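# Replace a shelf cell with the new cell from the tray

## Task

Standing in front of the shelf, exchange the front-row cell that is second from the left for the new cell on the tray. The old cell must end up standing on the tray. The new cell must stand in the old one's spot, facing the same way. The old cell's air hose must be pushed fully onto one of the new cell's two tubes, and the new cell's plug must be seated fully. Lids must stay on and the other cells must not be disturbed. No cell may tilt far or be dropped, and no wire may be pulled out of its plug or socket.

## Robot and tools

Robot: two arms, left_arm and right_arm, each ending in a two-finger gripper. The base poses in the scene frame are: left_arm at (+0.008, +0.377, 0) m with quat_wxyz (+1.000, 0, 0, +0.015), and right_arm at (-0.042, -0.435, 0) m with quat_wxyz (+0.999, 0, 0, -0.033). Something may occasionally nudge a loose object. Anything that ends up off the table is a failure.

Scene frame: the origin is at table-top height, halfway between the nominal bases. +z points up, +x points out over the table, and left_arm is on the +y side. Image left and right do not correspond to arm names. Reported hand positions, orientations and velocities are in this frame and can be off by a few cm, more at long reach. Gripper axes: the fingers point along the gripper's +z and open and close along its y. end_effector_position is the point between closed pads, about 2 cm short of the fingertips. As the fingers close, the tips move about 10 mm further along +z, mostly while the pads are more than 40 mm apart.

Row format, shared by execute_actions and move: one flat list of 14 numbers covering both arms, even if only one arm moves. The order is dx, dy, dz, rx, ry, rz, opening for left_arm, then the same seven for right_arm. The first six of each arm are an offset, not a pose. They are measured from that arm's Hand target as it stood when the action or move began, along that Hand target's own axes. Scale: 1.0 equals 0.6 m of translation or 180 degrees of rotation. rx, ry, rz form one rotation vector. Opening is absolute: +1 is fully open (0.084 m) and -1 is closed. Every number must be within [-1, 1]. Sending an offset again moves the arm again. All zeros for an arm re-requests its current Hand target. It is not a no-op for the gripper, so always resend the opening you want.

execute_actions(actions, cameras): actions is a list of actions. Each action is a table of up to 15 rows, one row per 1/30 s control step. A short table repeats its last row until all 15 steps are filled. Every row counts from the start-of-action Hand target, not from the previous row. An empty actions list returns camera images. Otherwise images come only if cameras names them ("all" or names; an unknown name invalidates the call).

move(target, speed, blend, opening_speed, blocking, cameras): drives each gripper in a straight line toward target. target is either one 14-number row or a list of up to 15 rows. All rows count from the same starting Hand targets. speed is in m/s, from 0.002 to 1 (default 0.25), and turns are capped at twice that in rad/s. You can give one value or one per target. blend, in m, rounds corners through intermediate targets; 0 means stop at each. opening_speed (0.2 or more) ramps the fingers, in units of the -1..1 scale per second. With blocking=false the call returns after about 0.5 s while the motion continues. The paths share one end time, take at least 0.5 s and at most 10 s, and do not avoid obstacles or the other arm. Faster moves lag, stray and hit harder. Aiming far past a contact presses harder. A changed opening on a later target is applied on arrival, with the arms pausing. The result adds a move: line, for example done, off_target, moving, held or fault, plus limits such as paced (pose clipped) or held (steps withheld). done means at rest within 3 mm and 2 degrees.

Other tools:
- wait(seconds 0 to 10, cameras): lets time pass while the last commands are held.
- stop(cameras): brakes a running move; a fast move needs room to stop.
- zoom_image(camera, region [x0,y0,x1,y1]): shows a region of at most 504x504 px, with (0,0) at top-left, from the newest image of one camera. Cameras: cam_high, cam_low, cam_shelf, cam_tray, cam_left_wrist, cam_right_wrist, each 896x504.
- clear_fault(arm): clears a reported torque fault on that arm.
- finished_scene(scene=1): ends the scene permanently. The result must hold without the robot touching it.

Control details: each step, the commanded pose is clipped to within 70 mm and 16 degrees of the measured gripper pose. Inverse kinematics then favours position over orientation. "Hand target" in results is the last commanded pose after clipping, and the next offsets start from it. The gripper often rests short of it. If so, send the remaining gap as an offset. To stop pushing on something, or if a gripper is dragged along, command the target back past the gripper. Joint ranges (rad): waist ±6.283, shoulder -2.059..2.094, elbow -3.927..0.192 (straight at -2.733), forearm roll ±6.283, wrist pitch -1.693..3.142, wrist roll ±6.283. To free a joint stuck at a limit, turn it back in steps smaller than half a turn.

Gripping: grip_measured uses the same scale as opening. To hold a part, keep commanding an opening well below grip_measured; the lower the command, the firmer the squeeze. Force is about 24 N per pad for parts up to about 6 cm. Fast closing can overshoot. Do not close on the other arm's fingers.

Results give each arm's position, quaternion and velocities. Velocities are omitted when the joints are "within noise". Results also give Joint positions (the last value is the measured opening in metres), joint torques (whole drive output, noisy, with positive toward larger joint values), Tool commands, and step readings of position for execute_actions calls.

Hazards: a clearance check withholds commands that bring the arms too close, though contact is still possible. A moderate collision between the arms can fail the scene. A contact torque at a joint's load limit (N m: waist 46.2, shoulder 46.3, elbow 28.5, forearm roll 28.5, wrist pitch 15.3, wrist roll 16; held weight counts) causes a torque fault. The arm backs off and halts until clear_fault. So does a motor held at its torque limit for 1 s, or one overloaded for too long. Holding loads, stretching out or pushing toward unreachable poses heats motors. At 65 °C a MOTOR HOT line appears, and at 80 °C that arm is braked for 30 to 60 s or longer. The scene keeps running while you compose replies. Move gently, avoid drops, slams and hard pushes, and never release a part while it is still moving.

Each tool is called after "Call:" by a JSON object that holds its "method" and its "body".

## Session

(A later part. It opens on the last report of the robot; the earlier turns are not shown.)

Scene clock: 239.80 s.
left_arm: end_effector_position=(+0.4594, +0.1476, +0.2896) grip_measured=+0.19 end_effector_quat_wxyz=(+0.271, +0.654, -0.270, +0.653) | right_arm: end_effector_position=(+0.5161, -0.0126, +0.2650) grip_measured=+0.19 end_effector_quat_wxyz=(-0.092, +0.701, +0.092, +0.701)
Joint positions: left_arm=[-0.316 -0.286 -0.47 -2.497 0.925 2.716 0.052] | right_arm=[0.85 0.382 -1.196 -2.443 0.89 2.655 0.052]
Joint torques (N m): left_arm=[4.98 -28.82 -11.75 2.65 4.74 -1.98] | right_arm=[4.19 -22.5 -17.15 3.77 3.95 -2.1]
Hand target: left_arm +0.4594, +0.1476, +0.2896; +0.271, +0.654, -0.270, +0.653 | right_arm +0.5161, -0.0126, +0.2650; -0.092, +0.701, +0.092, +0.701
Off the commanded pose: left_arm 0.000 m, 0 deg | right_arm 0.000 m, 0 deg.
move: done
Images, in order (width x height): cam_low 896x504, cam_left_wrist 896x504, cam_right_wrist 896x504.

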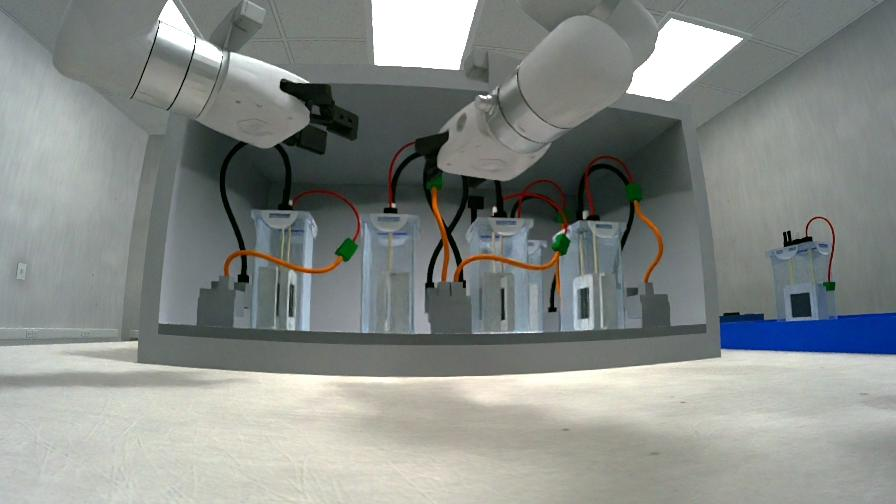

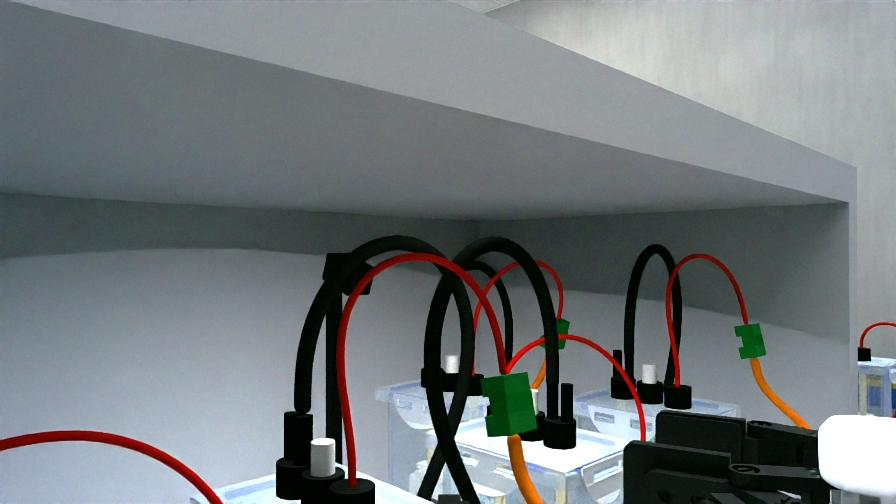

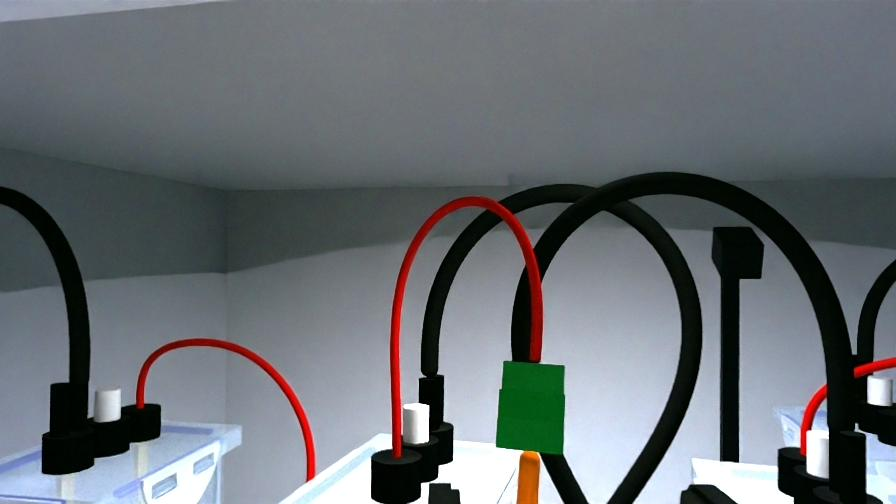

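Call:
{"method": "move", "body": {"target": [0,0,0,0,0,0,0.2,0,-0.006,0.1167,0,0,0,0.2], "speed": 0.1, "cameras": ["cam_right_wrist","cam_left_wrist","cam_low","cam_shelf"]}}

Call:
{"method": "zoom_image", "body": {"camera": "cam_left_wrist", "region": [400, 300, 700, 504]}}

Call:
{"method": "zoom_image", "body": {"camera": "cam_shelf", "region": [480, 180, 620, 270]}}

Scene clock: 249.07 s.
left_arm: end_effector_position=(+0.4594, +0.1476, +0.2896) grip_measured=+0.19 end_effector_quat_wxyz=(+0.271, +0.654, -0.270, +0.653) | right_arm: end_effector_position=(+0.5828, +0.0089, +0.2650) grip_measured=+0.19 end_effector_quat_wxyz=(-0.092, +0.701, +0.092, +0.701)
Joint positions: left_arm=[-0.316 -0.286 -0.47 -2.497 0.925 2.716 0.052] | right_arm=[0.784 0.578 -1.5 -2.458 0.774 2.614 0.052]
Joint torques (N m): left_arm=[4.96 -28.77 -11.84 2.53 4.17 -2] | right_arm=[-4.53 -26.65 -17.87 4 0.84 -2.17]
Hand target: left_arm +0.4594, +0.1476, +0.2896; +0.271, +0.654, -0.270, +0.653 | right_arm +0.5828, +0.0089, +0.2650; -0.092, +0.701, +0.092, +0.701
Off the commanded pose: left_arm 0.000 m, 0 deg | right_arm 0.000 m, 0 deg.
move: done
Images, in order (width x height): cam_low 896x504, cam_shelf 896x504, cam_left_wrist 896x504, cam_right_wrist 896x504.

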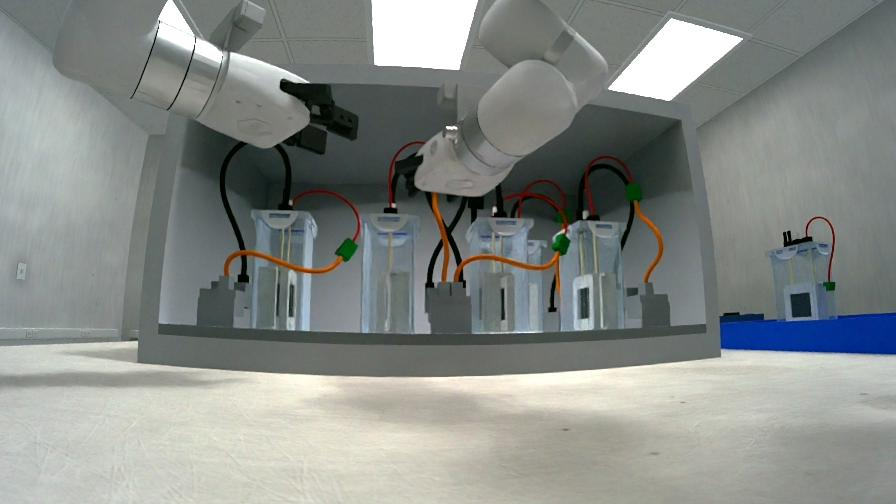

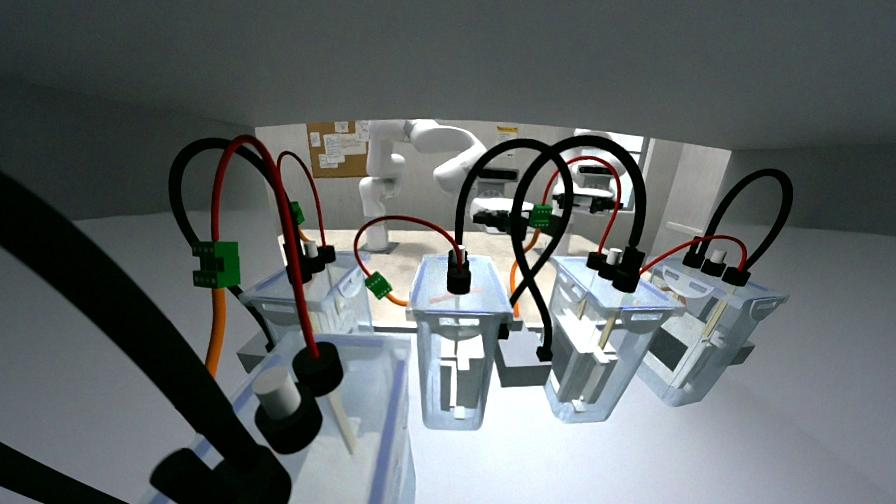

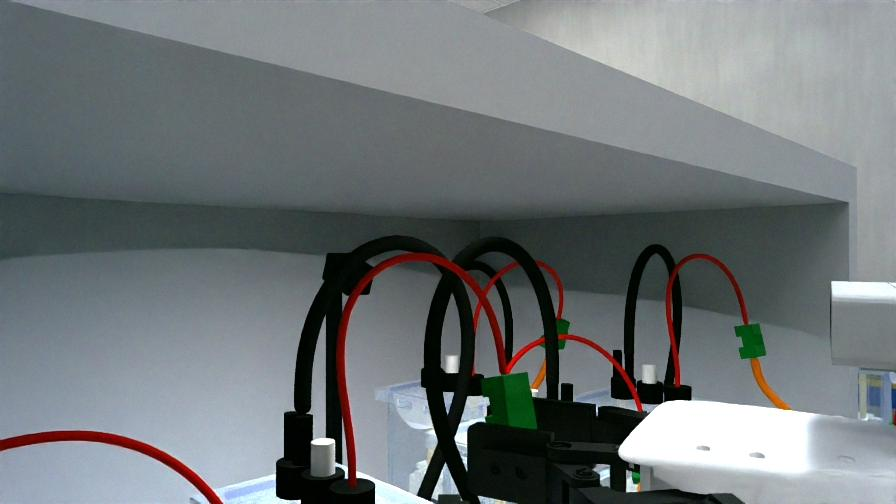

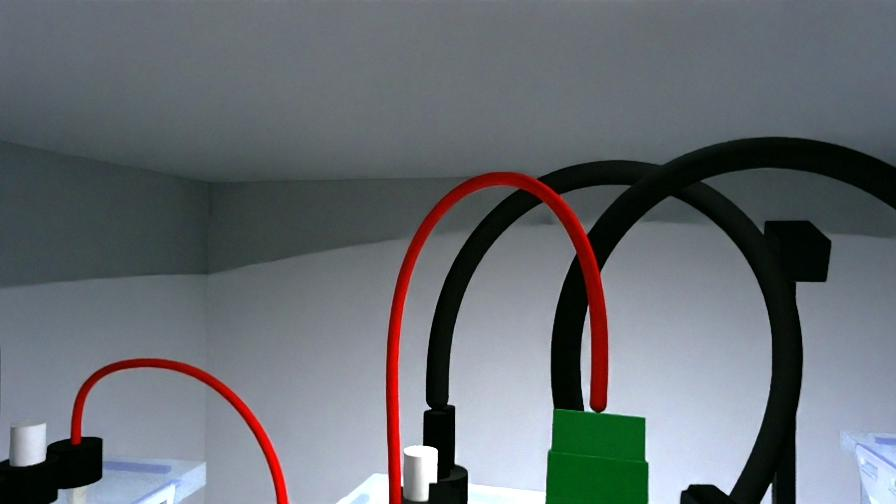

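Scaled by 1.680 from the camera's 896x504 image, which has a finer 1280x720 frame.

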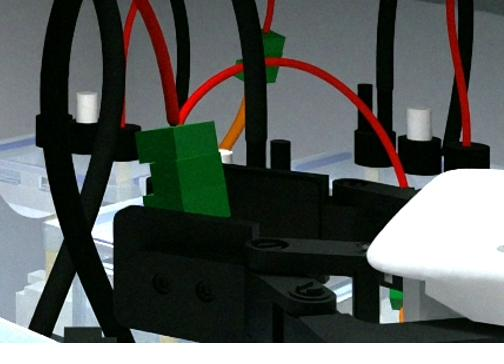

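Scaled by 3.600 from the camera's 896x504 image, which has a finer 1280x720 frame.

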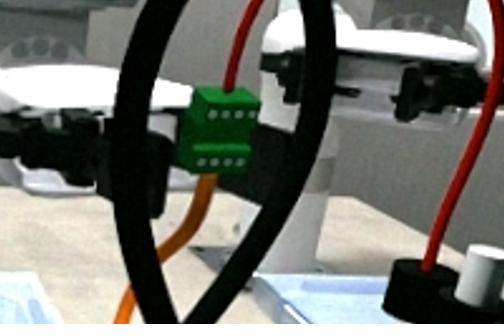

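Call:
{"method": "move", "body": {"target": [0,0,0,0,0,0,0.2,0,0,0,0,0,0,-0.75], "opening_speed": 0.6, "cameras": ["cam_right_wrist","cam_left_wrist"]}}

Call:
{"method": "zoom_image", "body": {"camera": "cam_left_wrist", "region": [400, 300, 700, 504]}}

Scene clock: 255.47 s.
left_arm: end_effector_position=(+0.4594, +0.1476, +0.2896) grip_measured=+0.19 end_effector_quat_wxyz=(+0.271, +0.654, -0.270, +0.653) | right_arm: end_effector_position=(+0.5828, +0.0089, +0.2650) grip_measured=-0.48 end_effector_quat_wxyz=(-0.092, +0.701, +0.092, +0.701)
Joint positions: left_arm=[-0.316 -0.286 -0.47 -2.497 0.925 2.716 0.052] | right_arm=[0.784 0.578 -1.5 -2.458 0.774 2.614 0.023]
Joint torques (N m): left_arm=[4.85 -28.69 -11.88 2.49 3.23 -2.04] | right_arm=[-4.3 -26.79 -17.84 3.97 1.02 -2.24]
Hand target: left_arm +0.4594, +0.1476, +0.2896; +0.271, +0.654, -0.270, +0.653 | right_arm +0.5828, +0.0089, +0.2650; -0.092, +0.701, +0.092, +0.701
Off the commanded pose: left_arm 0.000 m, 0 deg | right_arm 0.000 m, 0 deg.
move: done
Images, in order (width x height): cam_left_wrist 896x504, cam_right_wrist 896x504.

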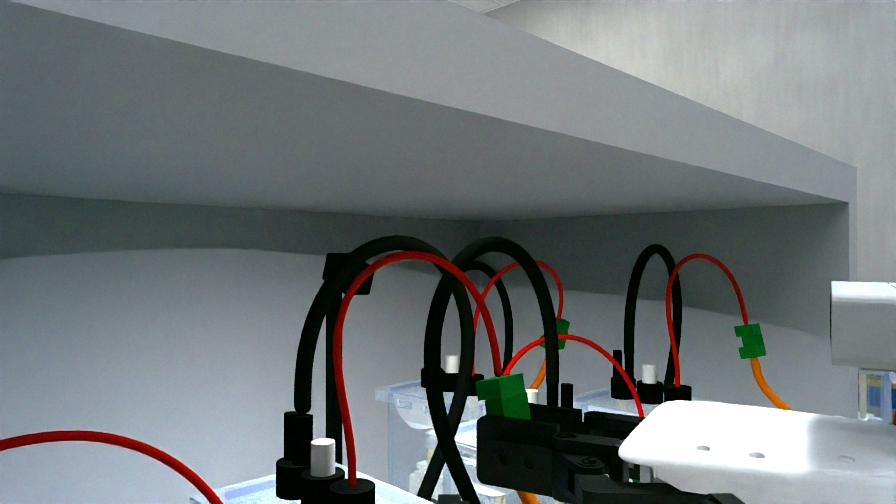

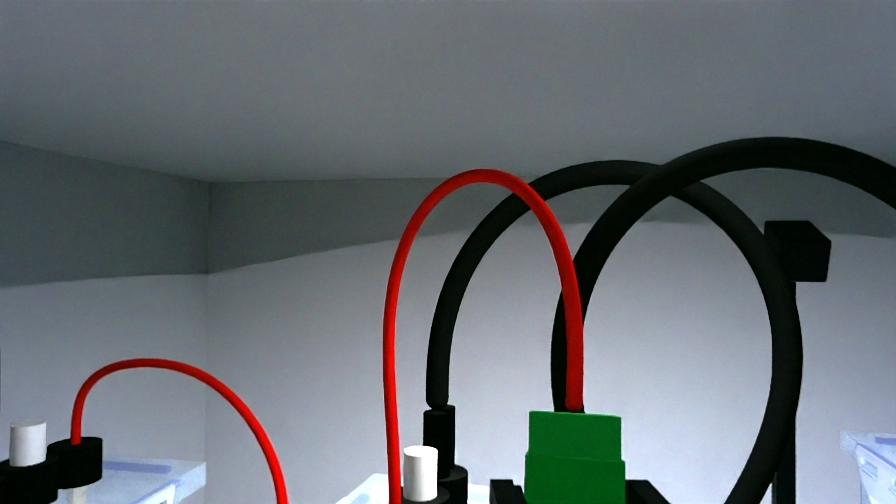

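Scaled by 1.680 from the camera's 896x504 image, which has a finer 1280x720 frame.

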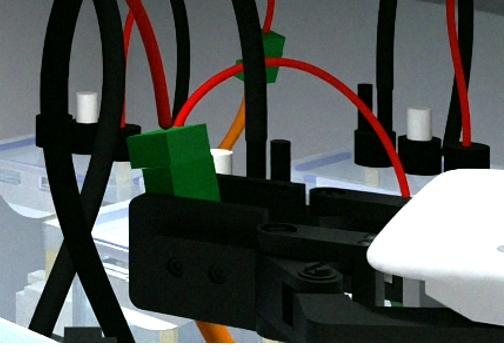

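Call:
{"method": "move", "body": {"target": [0,0,0,0,0,0,0.2,0,0,-0.0367,0.16667,0,0,-0.9], "speed": 0.08, "cameras": ["cam_right_wrist","cam_left_wrist","cam_shelf"]}}

Call:
{"method": "zoom_image", "body": {"camera": "cam_left_wrist", "region": [400, 300, 700, 504]}}

Scene clock: 263.97 s.
left_arm: end_effector_position=(+0.4594, +0.1476, +0.2896) grip_measured=+0.19 end_effector_quat_wxyz=(+0.271, +0.654, -0.270, +0.653) | right_arm: end_effector_position=(+0.5615, +0.0032, +0.2650) grip_measured=-0.48 end_effector_quat_wxyz=(-0.270, +0.653, +0.270, +0.653)
Joint positions: left_arm=[-0.316 -0.286 -0.47 -2.497 0.925 2.716 0.052] | right_arm=[0.651 0.485 -1.376 -3.452 0.704 3.382 0.023]
Joint torques (N m): left_arm=[4.69 -28.68 -11.84 2.15 2.11 -1.89] | right_arm=[-4.4 -34.01 -12.55 -3.57 4.22 2.21]
Hand target: left_arm +0.4594, +0.1476, +0.2896; +0.271, +0.654, -0.270, +0.653 | right_arm +0.5615, +0.0032, +0.2650; -0.270, +0.653, +0.270, +0.653
Off the commanded pose: left_arm 0.000 m, 0 deg | right_arm 0.000 m, 0 deg.
move: done
Images, in order (width x height): cam_shelf 896x504, cam_left_wrist 896x504, cam_right_wrist 896x504.

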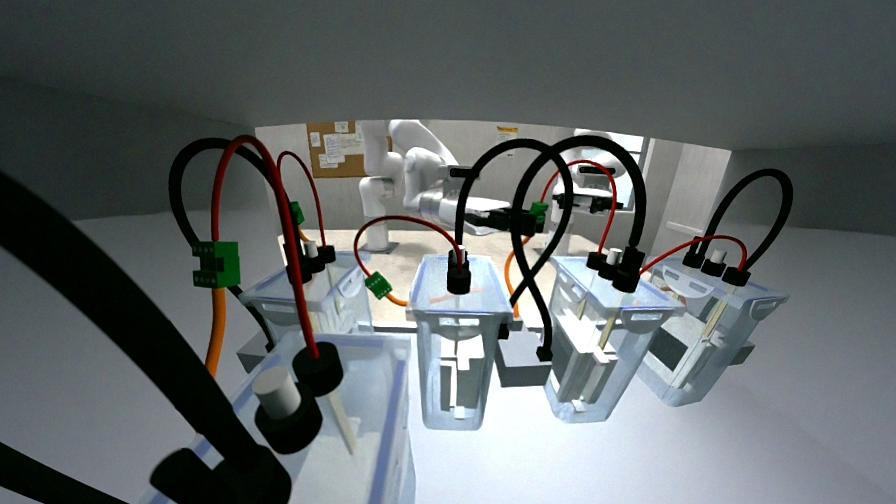

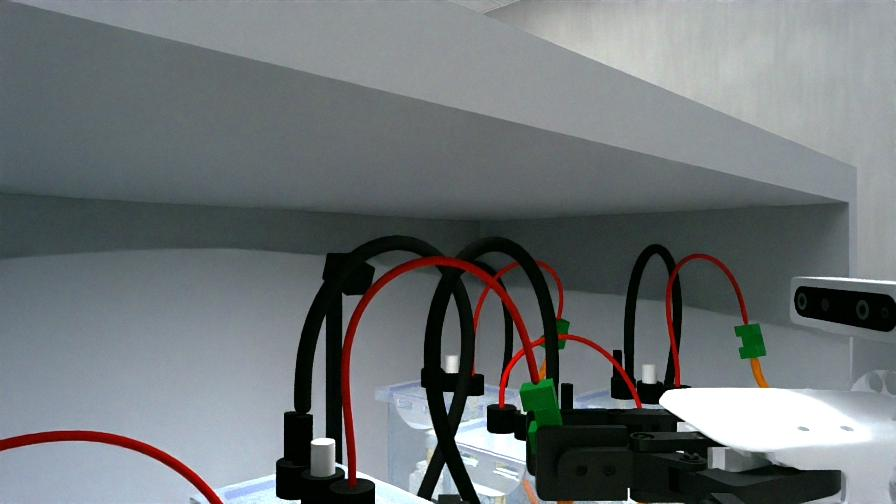

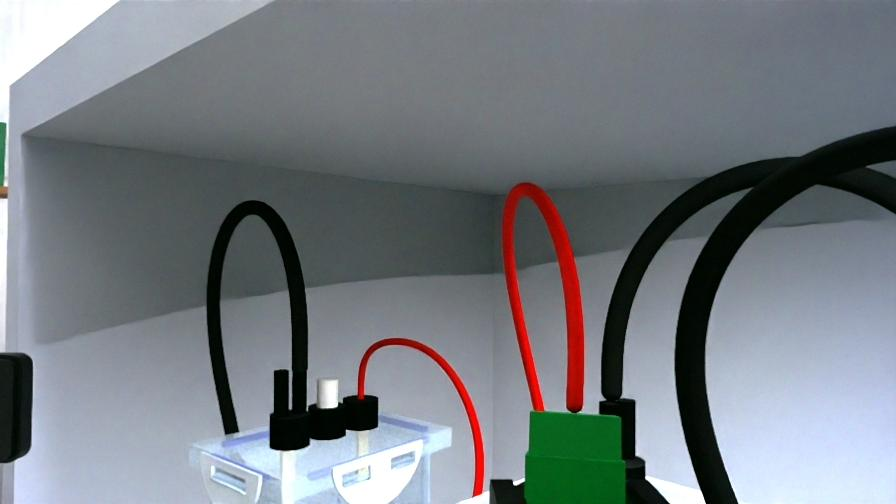

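Scaled by 1.680 from the camera's 896x504 image, which has a finer 1280x720 frame.

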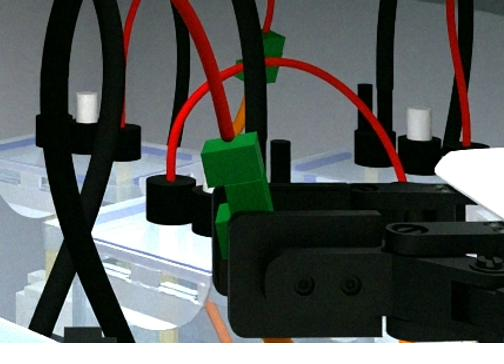

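Call:
{"method": "move", "body": {"target": [0,0,0,0,0,0,0.0,0,0,0,0,0.0722,0,-0.9], "speed": 0.08, "cameras": ["cam_right_wrist","cam_left_wrist","cam_low"]}}

Call:
{"method": "zoom_image", "body": {"camera": "cam_left_wrist", "region": [450, 330, 650, 504]}}

Call:
{"method": "zoom_image", "body": {"camera": "cam_right_wrist", "region": [450, 330, 650, 504]}}

Scene clock: 276.90 s.
left_arm: end_effector_position=(+0.4594, +0.1476, +0.2896) grip_measured=-0.01 end_effector_quat_wxyz=(+0.271, +0.654, -0.270, +0.653) | right_arm: end_effector_position=(+0.5615, +0.0032, +0.2650) grip_measured=-0.48 end_effector_quat_wxyz=(-0.299, +0.575, +0.238, +0.723)
Joint positions: left_arm=[-0.316 -0.286 -0.47 -2.497 0.925 2.716 0.044] | right_arm=[0.636 0.559 -1.307 -3.381 1.067 3.308 0.023]
Joint torques (N m): left_arm=[4.73 -28.51 -12.18 1.99 1.38 -1.93] | right_arm=[-4.51 -25.65 -11.85 4.21 4.71 -2.19]
Hand target: left_arm +0.4594, +0.1476, +0.2896; +0.271, +0.654, -0.270, +0.653 | right_arm +0.5615, +0.0032, +0.2650; -0.299, +0.575, +0.238, +0.723
Off the commanded pose: left_arm 0.000 m, 0 deg | right_arm 0.000 m, 0 deg.
move: done
Images, in order (width x height): cam_low 896x504, cam_left_wrist 896x504, cam_right_wrist 896x504.

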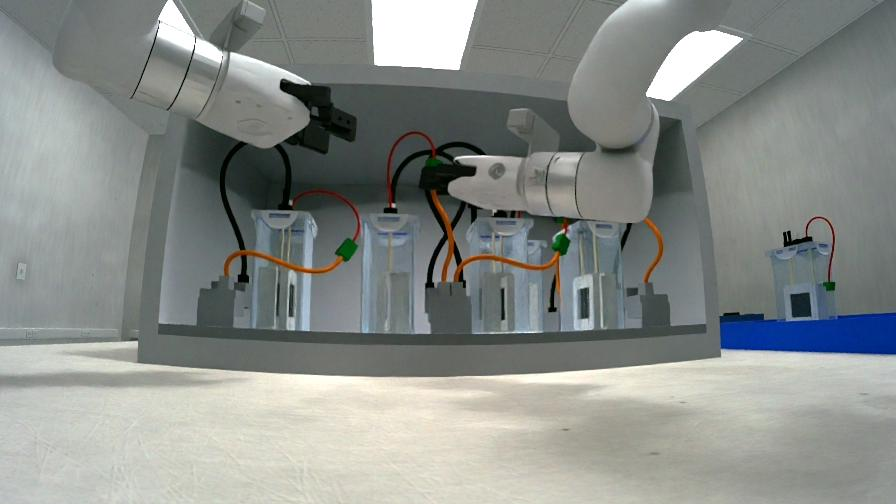

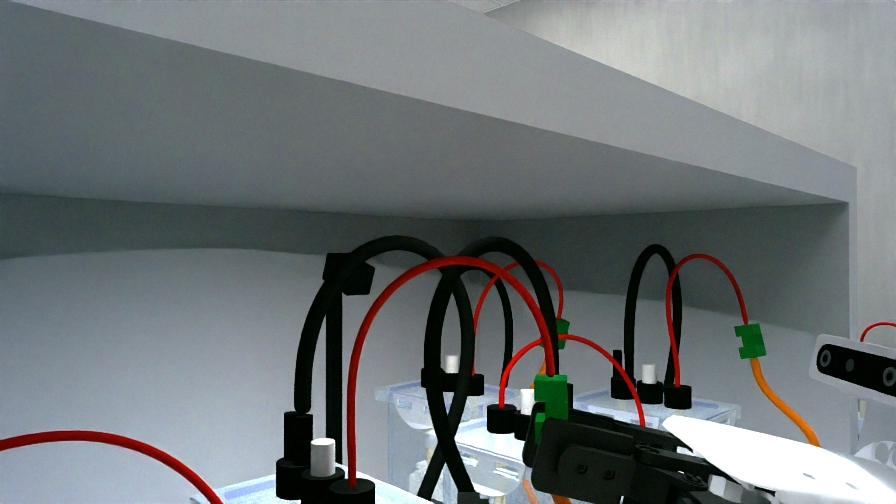

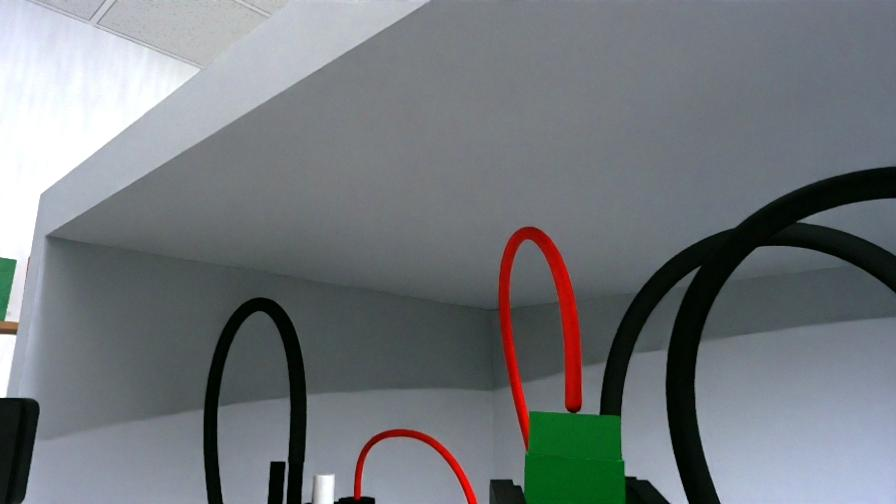

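Scaled by 2.520 from the camera's 896x504 image, which has a finer 1280x720 frame.

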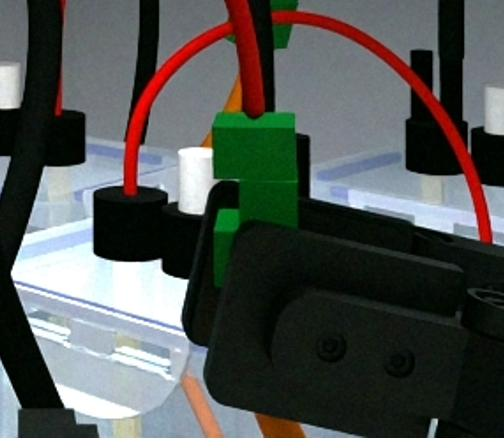

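Scaled by 2.520 from the camera's 896x504 image, which has a finer 1280x720 frame.

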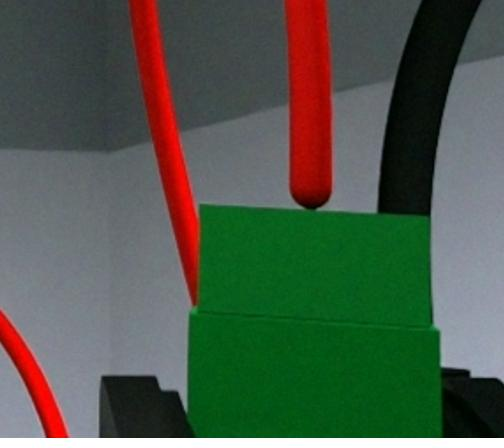

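Call:
{"method": "move", "body": {"target": [0.0323,0.0318,0.184,0,0,0,0.0,0,0,0,0,0,0,-0.9], "speed": 0.12, "cameras": ["cam_right_wrist","cam_left_wrist","cam_low","cam_shelf"]}}

Call:
{"method": "zoom_image", "body": {"camera": "cam_left_wrist", "region": [450, 330, 750, 504]}}

Call:
{"method": "zoom_image", "body": {"camera": "cam_right_wrist", "region": [300, 300, 700, 504]}}

Call:
{"method": "zoom_image", "body": {"camera": "cam_low", "region": [340, 100, 500, 230]}}

Scene clock: 291.27 s.
left_arm: end_effector_position=(+0.5240, +0.0561, +0.3090) grip_measured=-0.01 end_effector_quat_wxyz=(+0.271, +0.654, -0.270, +0.653) | right_arm: end_effector_position=(+0.5615, +0.0032, +0.2650) grip_measured=-0.48 end_effector_quat_wxyz=(-0.299, +0.575, +0.238, +0.723)
Joint positions: left_arm=[-0.496 -0.005 -0.835 -2.681 0.786 2.803 0.044] | right_arm=[0.636 0.559 -1.307 -3.381 1.067 3.308 0.023]
Joint torques (N m): left_arm=[-4.23 -21.55 -19.96 -2.97 0.14 1.89] | right_arm=[-4.47 -25.56 -11.93 4.22 4.54 -2.21]
Hand target: left_arm +0.5240, +0.0561, +0.3090; +0.271, +0.654, -0.270, +0.653 | right_arm +0.5615, +0.0032, +0.2650; -0.299, +0.575, +0.238, +0.723
Off the commanded pose: left_arm 0.000 m, 0 deg | right_arm 0.000 m, 0 deg.
move: done
Images, in order (width x height): cam_low 896x504, cam_shelf 896x504, cam_left_wrist 896x504, cam_right_wrist 896x504.

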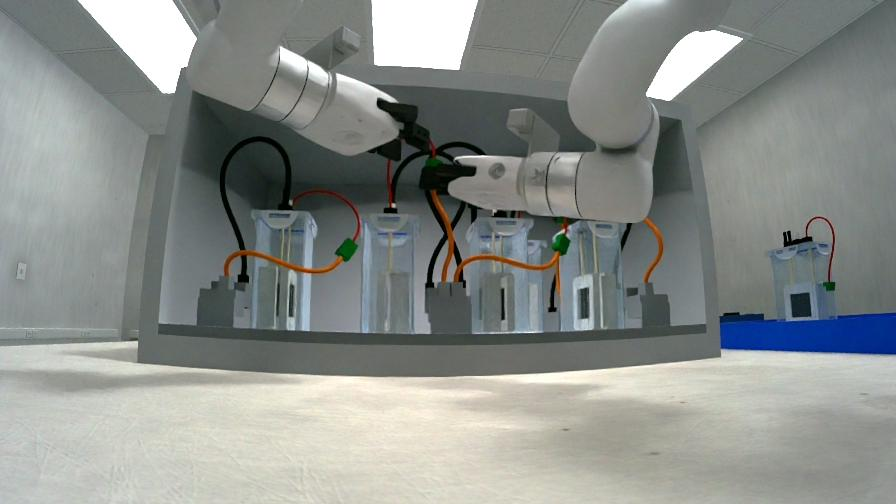

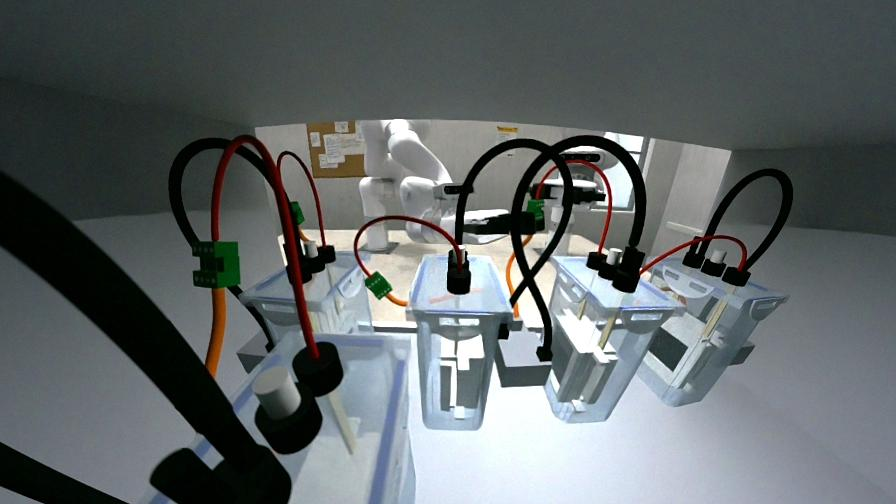

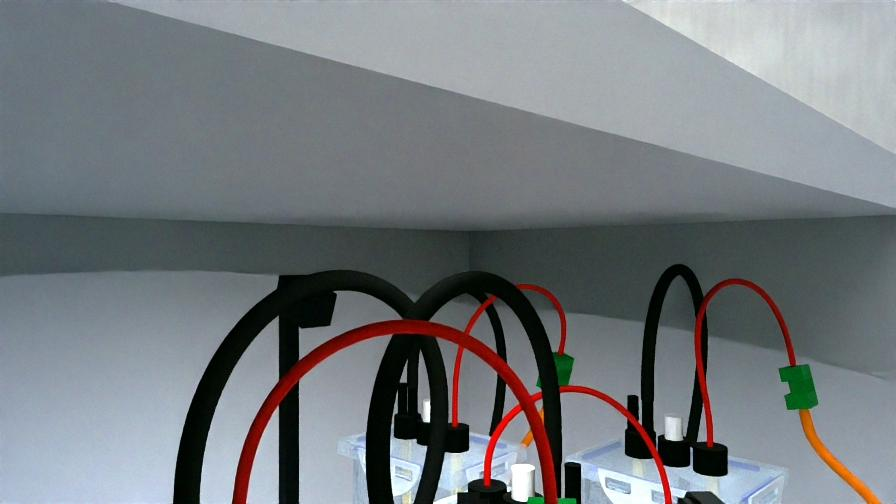

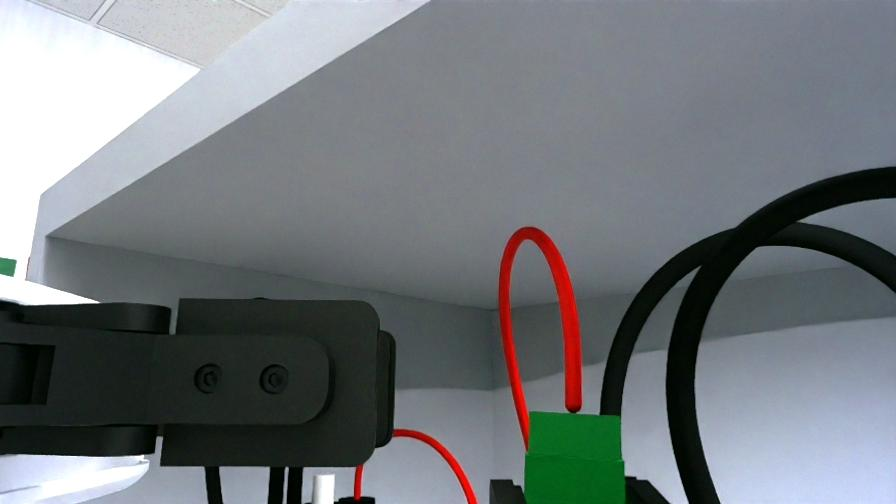

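Scaled by 1.680 from the camera's 896x504 image, which has a finer 1280x720 frame.

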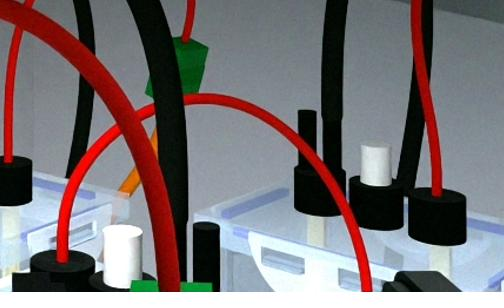

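Scaled by 1.260 from the camera's 896x504 image, which has a finer 1280x720 frame.

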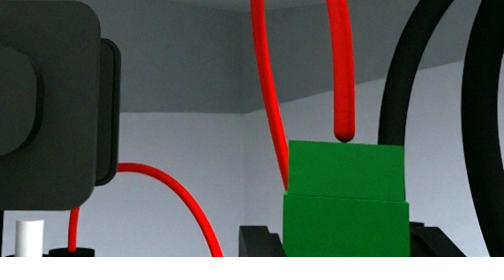

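Scaled by 3.150 from the camera's 896x504 image, which has a finer 1280x720 frame.

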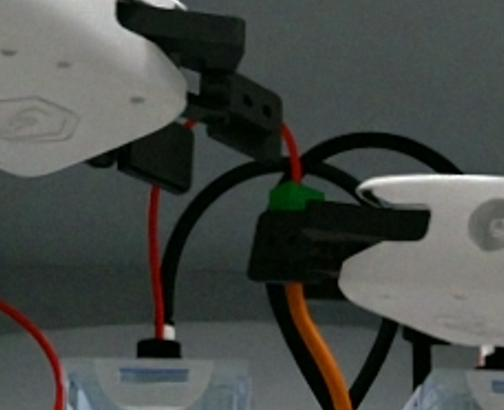

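Call:
{"method": "move", "body": {"target": [0.0042,0.0,0.0833,0,0,0,0.0,0,0,0,0,0,0,-0.9], "speed": 0.06, "cameras": ["cam_right_wrist","cam_left_wrist","cam_low","cam_shelf"]}}

Call:
{"method": "zoom_image", "body": {"camera": "cam_right_wrist", "region": [400, 300, 700, 504]}}

Call:
{"method": "zoom_image", "body": {"camera": "cam_low", "region": [340, 100, 500, 230]}}

Scene clock: 297.20 s.
left_arm: end_effector_position=(+0.5594, +0.0208, +0.3115) grip_measured=-0.01 end_effector_quat_wxyz=(+0.271, +0.654, -0.270, +0.653) | right_arm: end_effector_position=(+0.5615, +0.0032, +0.2650) grip_measured=-0.48 end_effector_quat_wxyz=(-0.299, +0.575, +0.238, +0.723)
Joint positions: left_arm=[-0.533 0.141 -1.024 -2.712 0.735 2.813 0.044] | right_arm=[0.636 0.559 -1.307 -3.381 1.067 3.308 0.023]
Joint torques (N m): left_arm=[-4.43 -26.48 -20.18 -2.95 0.14 1.84] | right_arm=[-4.22 -25.46 -11.92 4.26 4.71 -2.17]
Hand target: left_arm +0.5594, +0.0208, +0.3115; +0.271, +0.654, -0.270, +0.653 | right_arm +0.5615, +0.0032, +0.2650; -0.299, +0.575, +0.238, +0.723
Off the commanded pose: left_arm 0.000 m, 0 deg | right_arm 0.000 m, 0 deg.
move: done
Images, in order (width x height): cam_low 896x504, cam_shelf 896x504, cam_left_wrist 896x504, cam_right_wrist 896x504.

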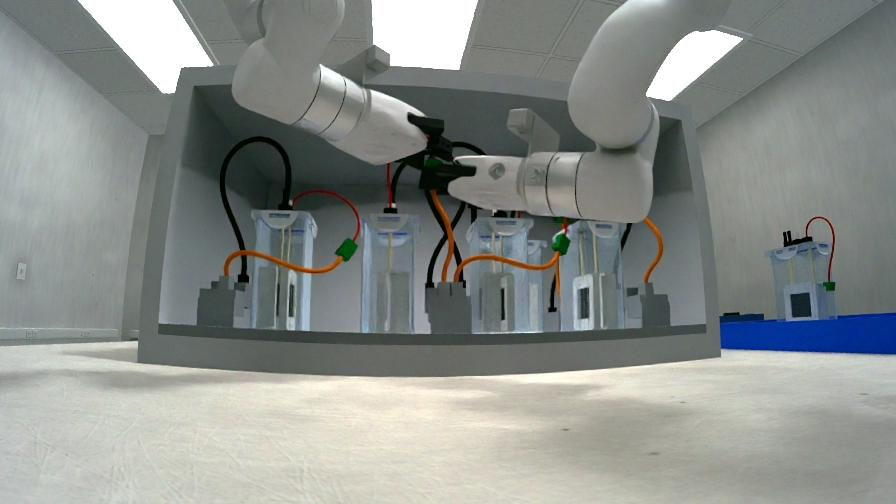

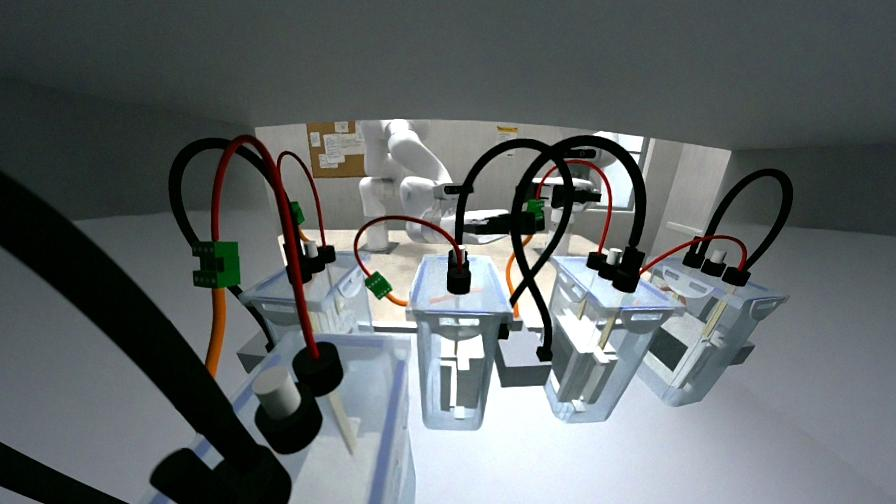

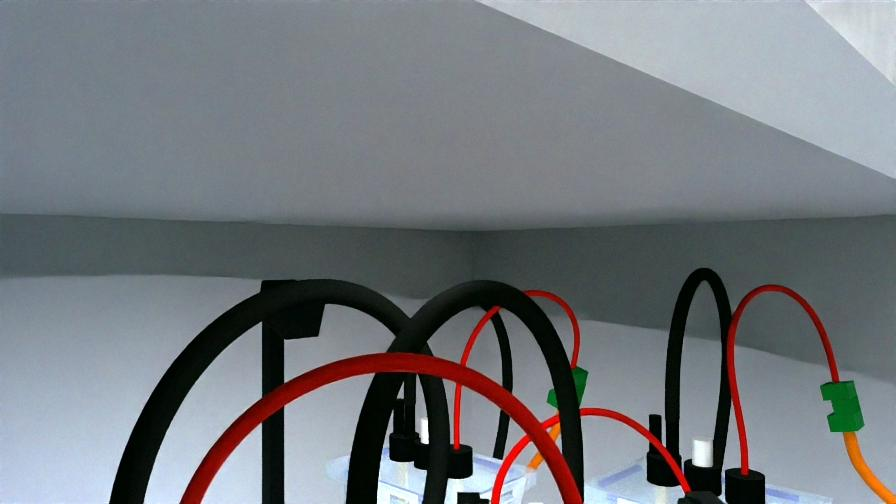

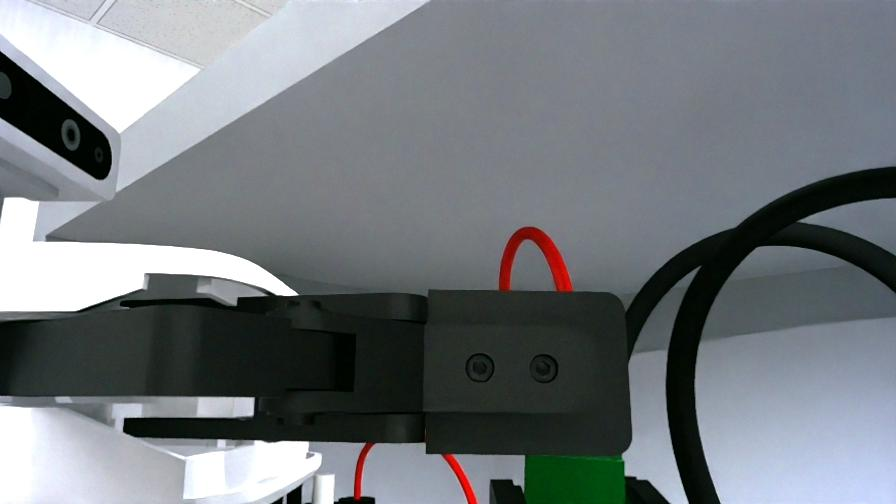

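Scaled by 1.680 from the camera's 896x504 image, which has a finer 1280x720 frame.

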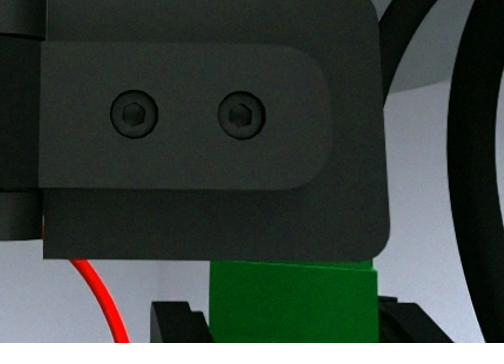

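Scaled by 3.150 from the camera's 896x504 image, which has a finer 1280x720 frame.

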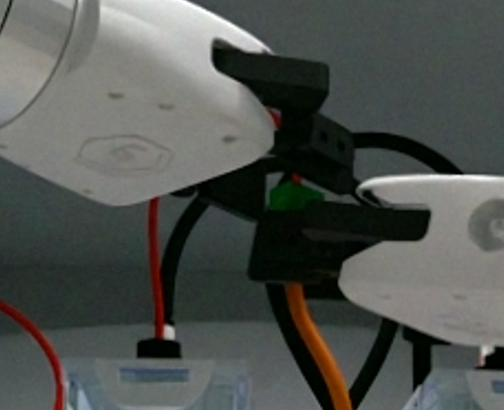

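Call:
{"method": "move", "body": {"target": [[-0.0033,0.0,0,0,0,0,0.0,0,0,0,0,0,0,-0.9],[-0.0033,0.0,0,0,0,0,-0.9,0,0,0,0,0,0,-0.9]], "speed": 0.06, "opening_speed": 0.6, "cameras": ["cam_right_wrist","cam_left_wrist","cam_low","cam_shelf"]}}

Call:
{"method": "zoom_image", "body": {"camera": "cam_right_wrist", "region": [400, 300, 700, 504]}}

Call:
{"method": "zoom_image", "body": {"camera": "cam_low", "region": [340, 100, 500, 230]}}

Scene clock: 305.30 s.
left_arm: end_effector_position=(+0.5594, +0.0208, +0.3095) grip_measured=-0.66 end_effector_quat_wxyz=(+0.271, +0.654, -0.270, +0.653) | right_arm: end_effector_position=(+0.5615, +0.0032, +0.2649) grip_measured=-0.50 end_effector_quat_wxyz=(-0.299, +0.575, +0.238, +0.723)
Joint positions: left_arm=[-0.532 0.144 -1.022 -2.714 0.74 2.815 0.015] | right_arm=[0.635 0.559 -1.307 -3.381 1.067 3.308 0.022]
Joint torques (N m): left_arm=[-0.18 -26.62 -12.98 -1.2 3.71 1.78] | right_arm=[-2.1 -28.74 -15.52 3.36 4.71 -2.03]
Hand target: left_arm +0.5594, +0.0208, +0.3095; +0.271, +0.654, -0.270, +0.653 | right_arm +0.5615, +0.0032, +0.2650; -0.299, +0.575, +0.238, +0.723
Off the commanded pose: left_arm 0.000 m, 0 deg | right_arm 0.000 m, 0 deg.
move: done
Images, in order (width x height): cam_low 896x504, cam_shelf 896x504, cam_left_wrist 896x504, cam_right_wrist 896x504.

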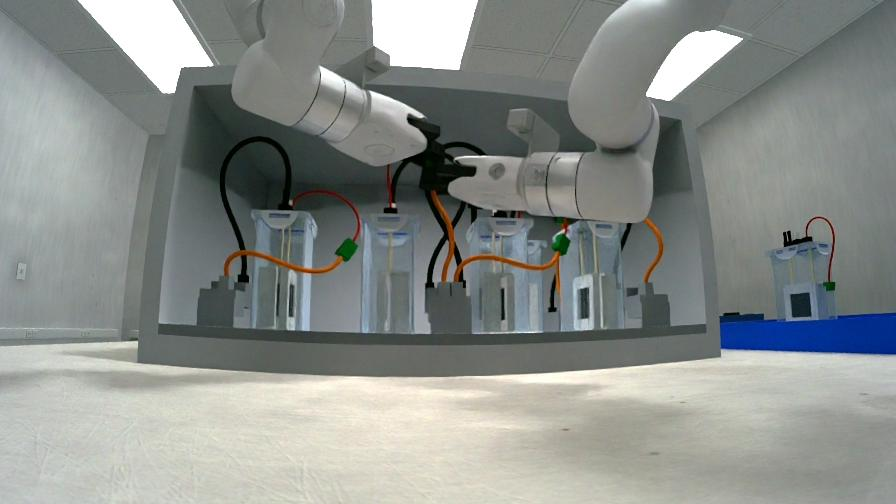

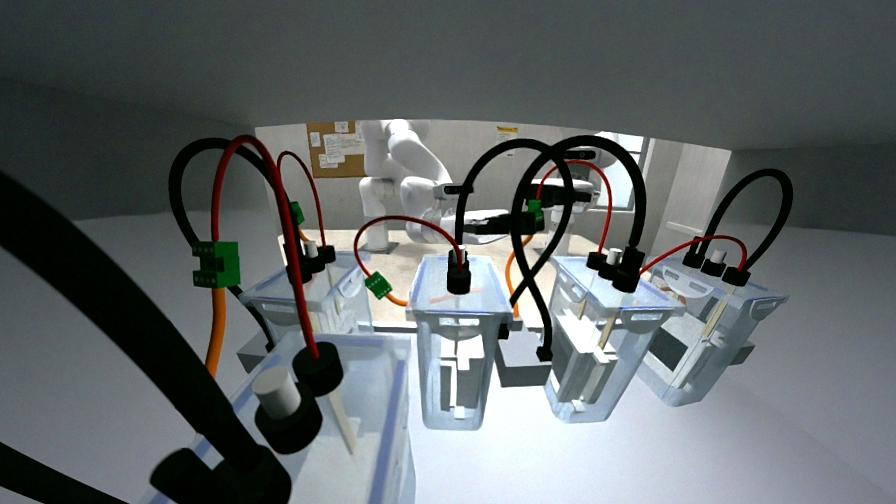

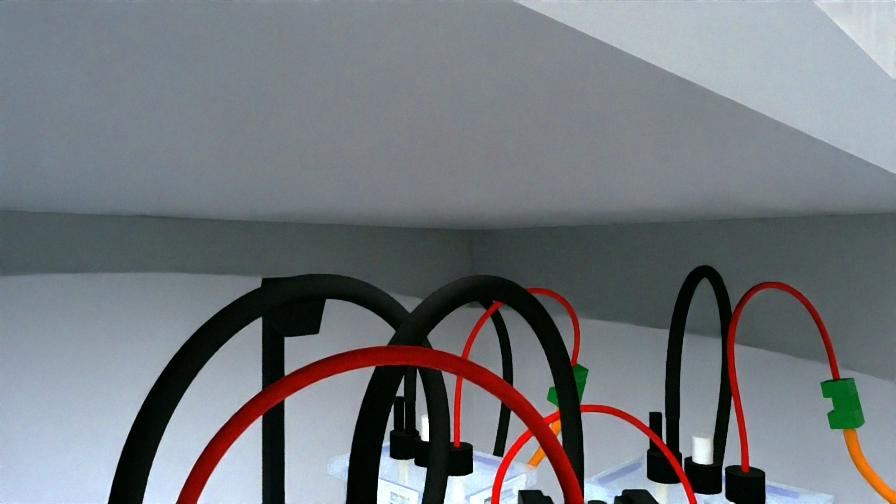

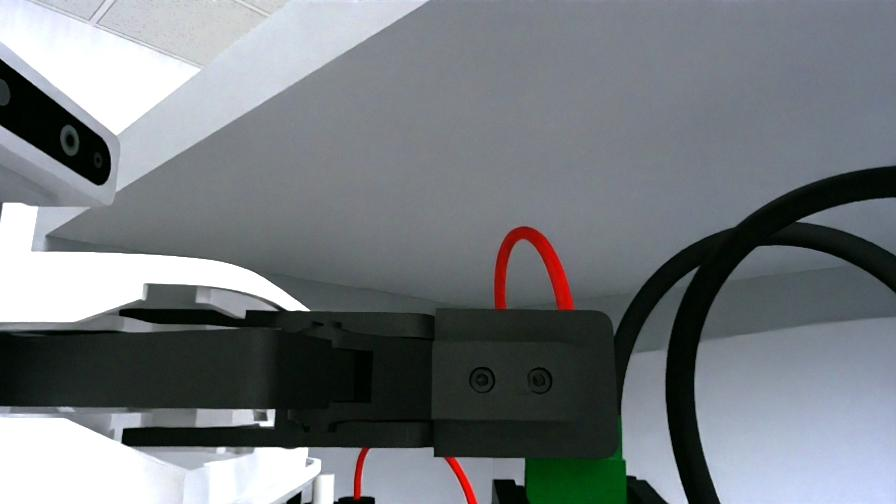

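Scaled by 1.680 from the camera's 896x504 image, which has a finer 1280x720 frame.

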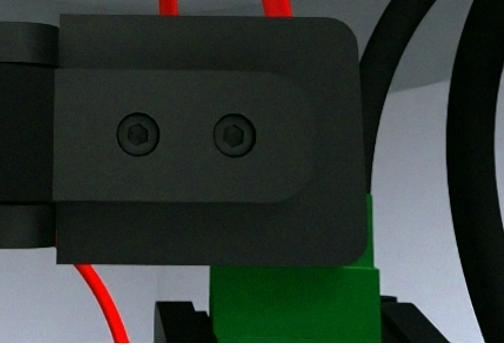

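Scaled by 3.150 from the camera's 896x504 image, which has a finer 1280x720 frame.

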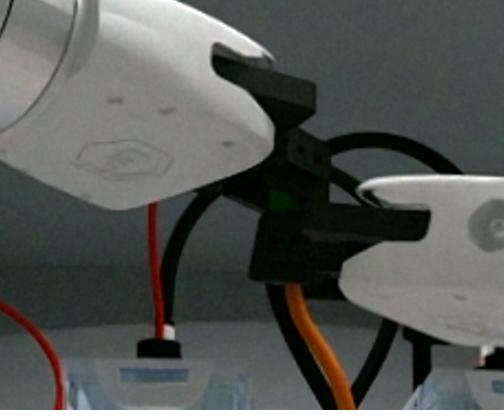

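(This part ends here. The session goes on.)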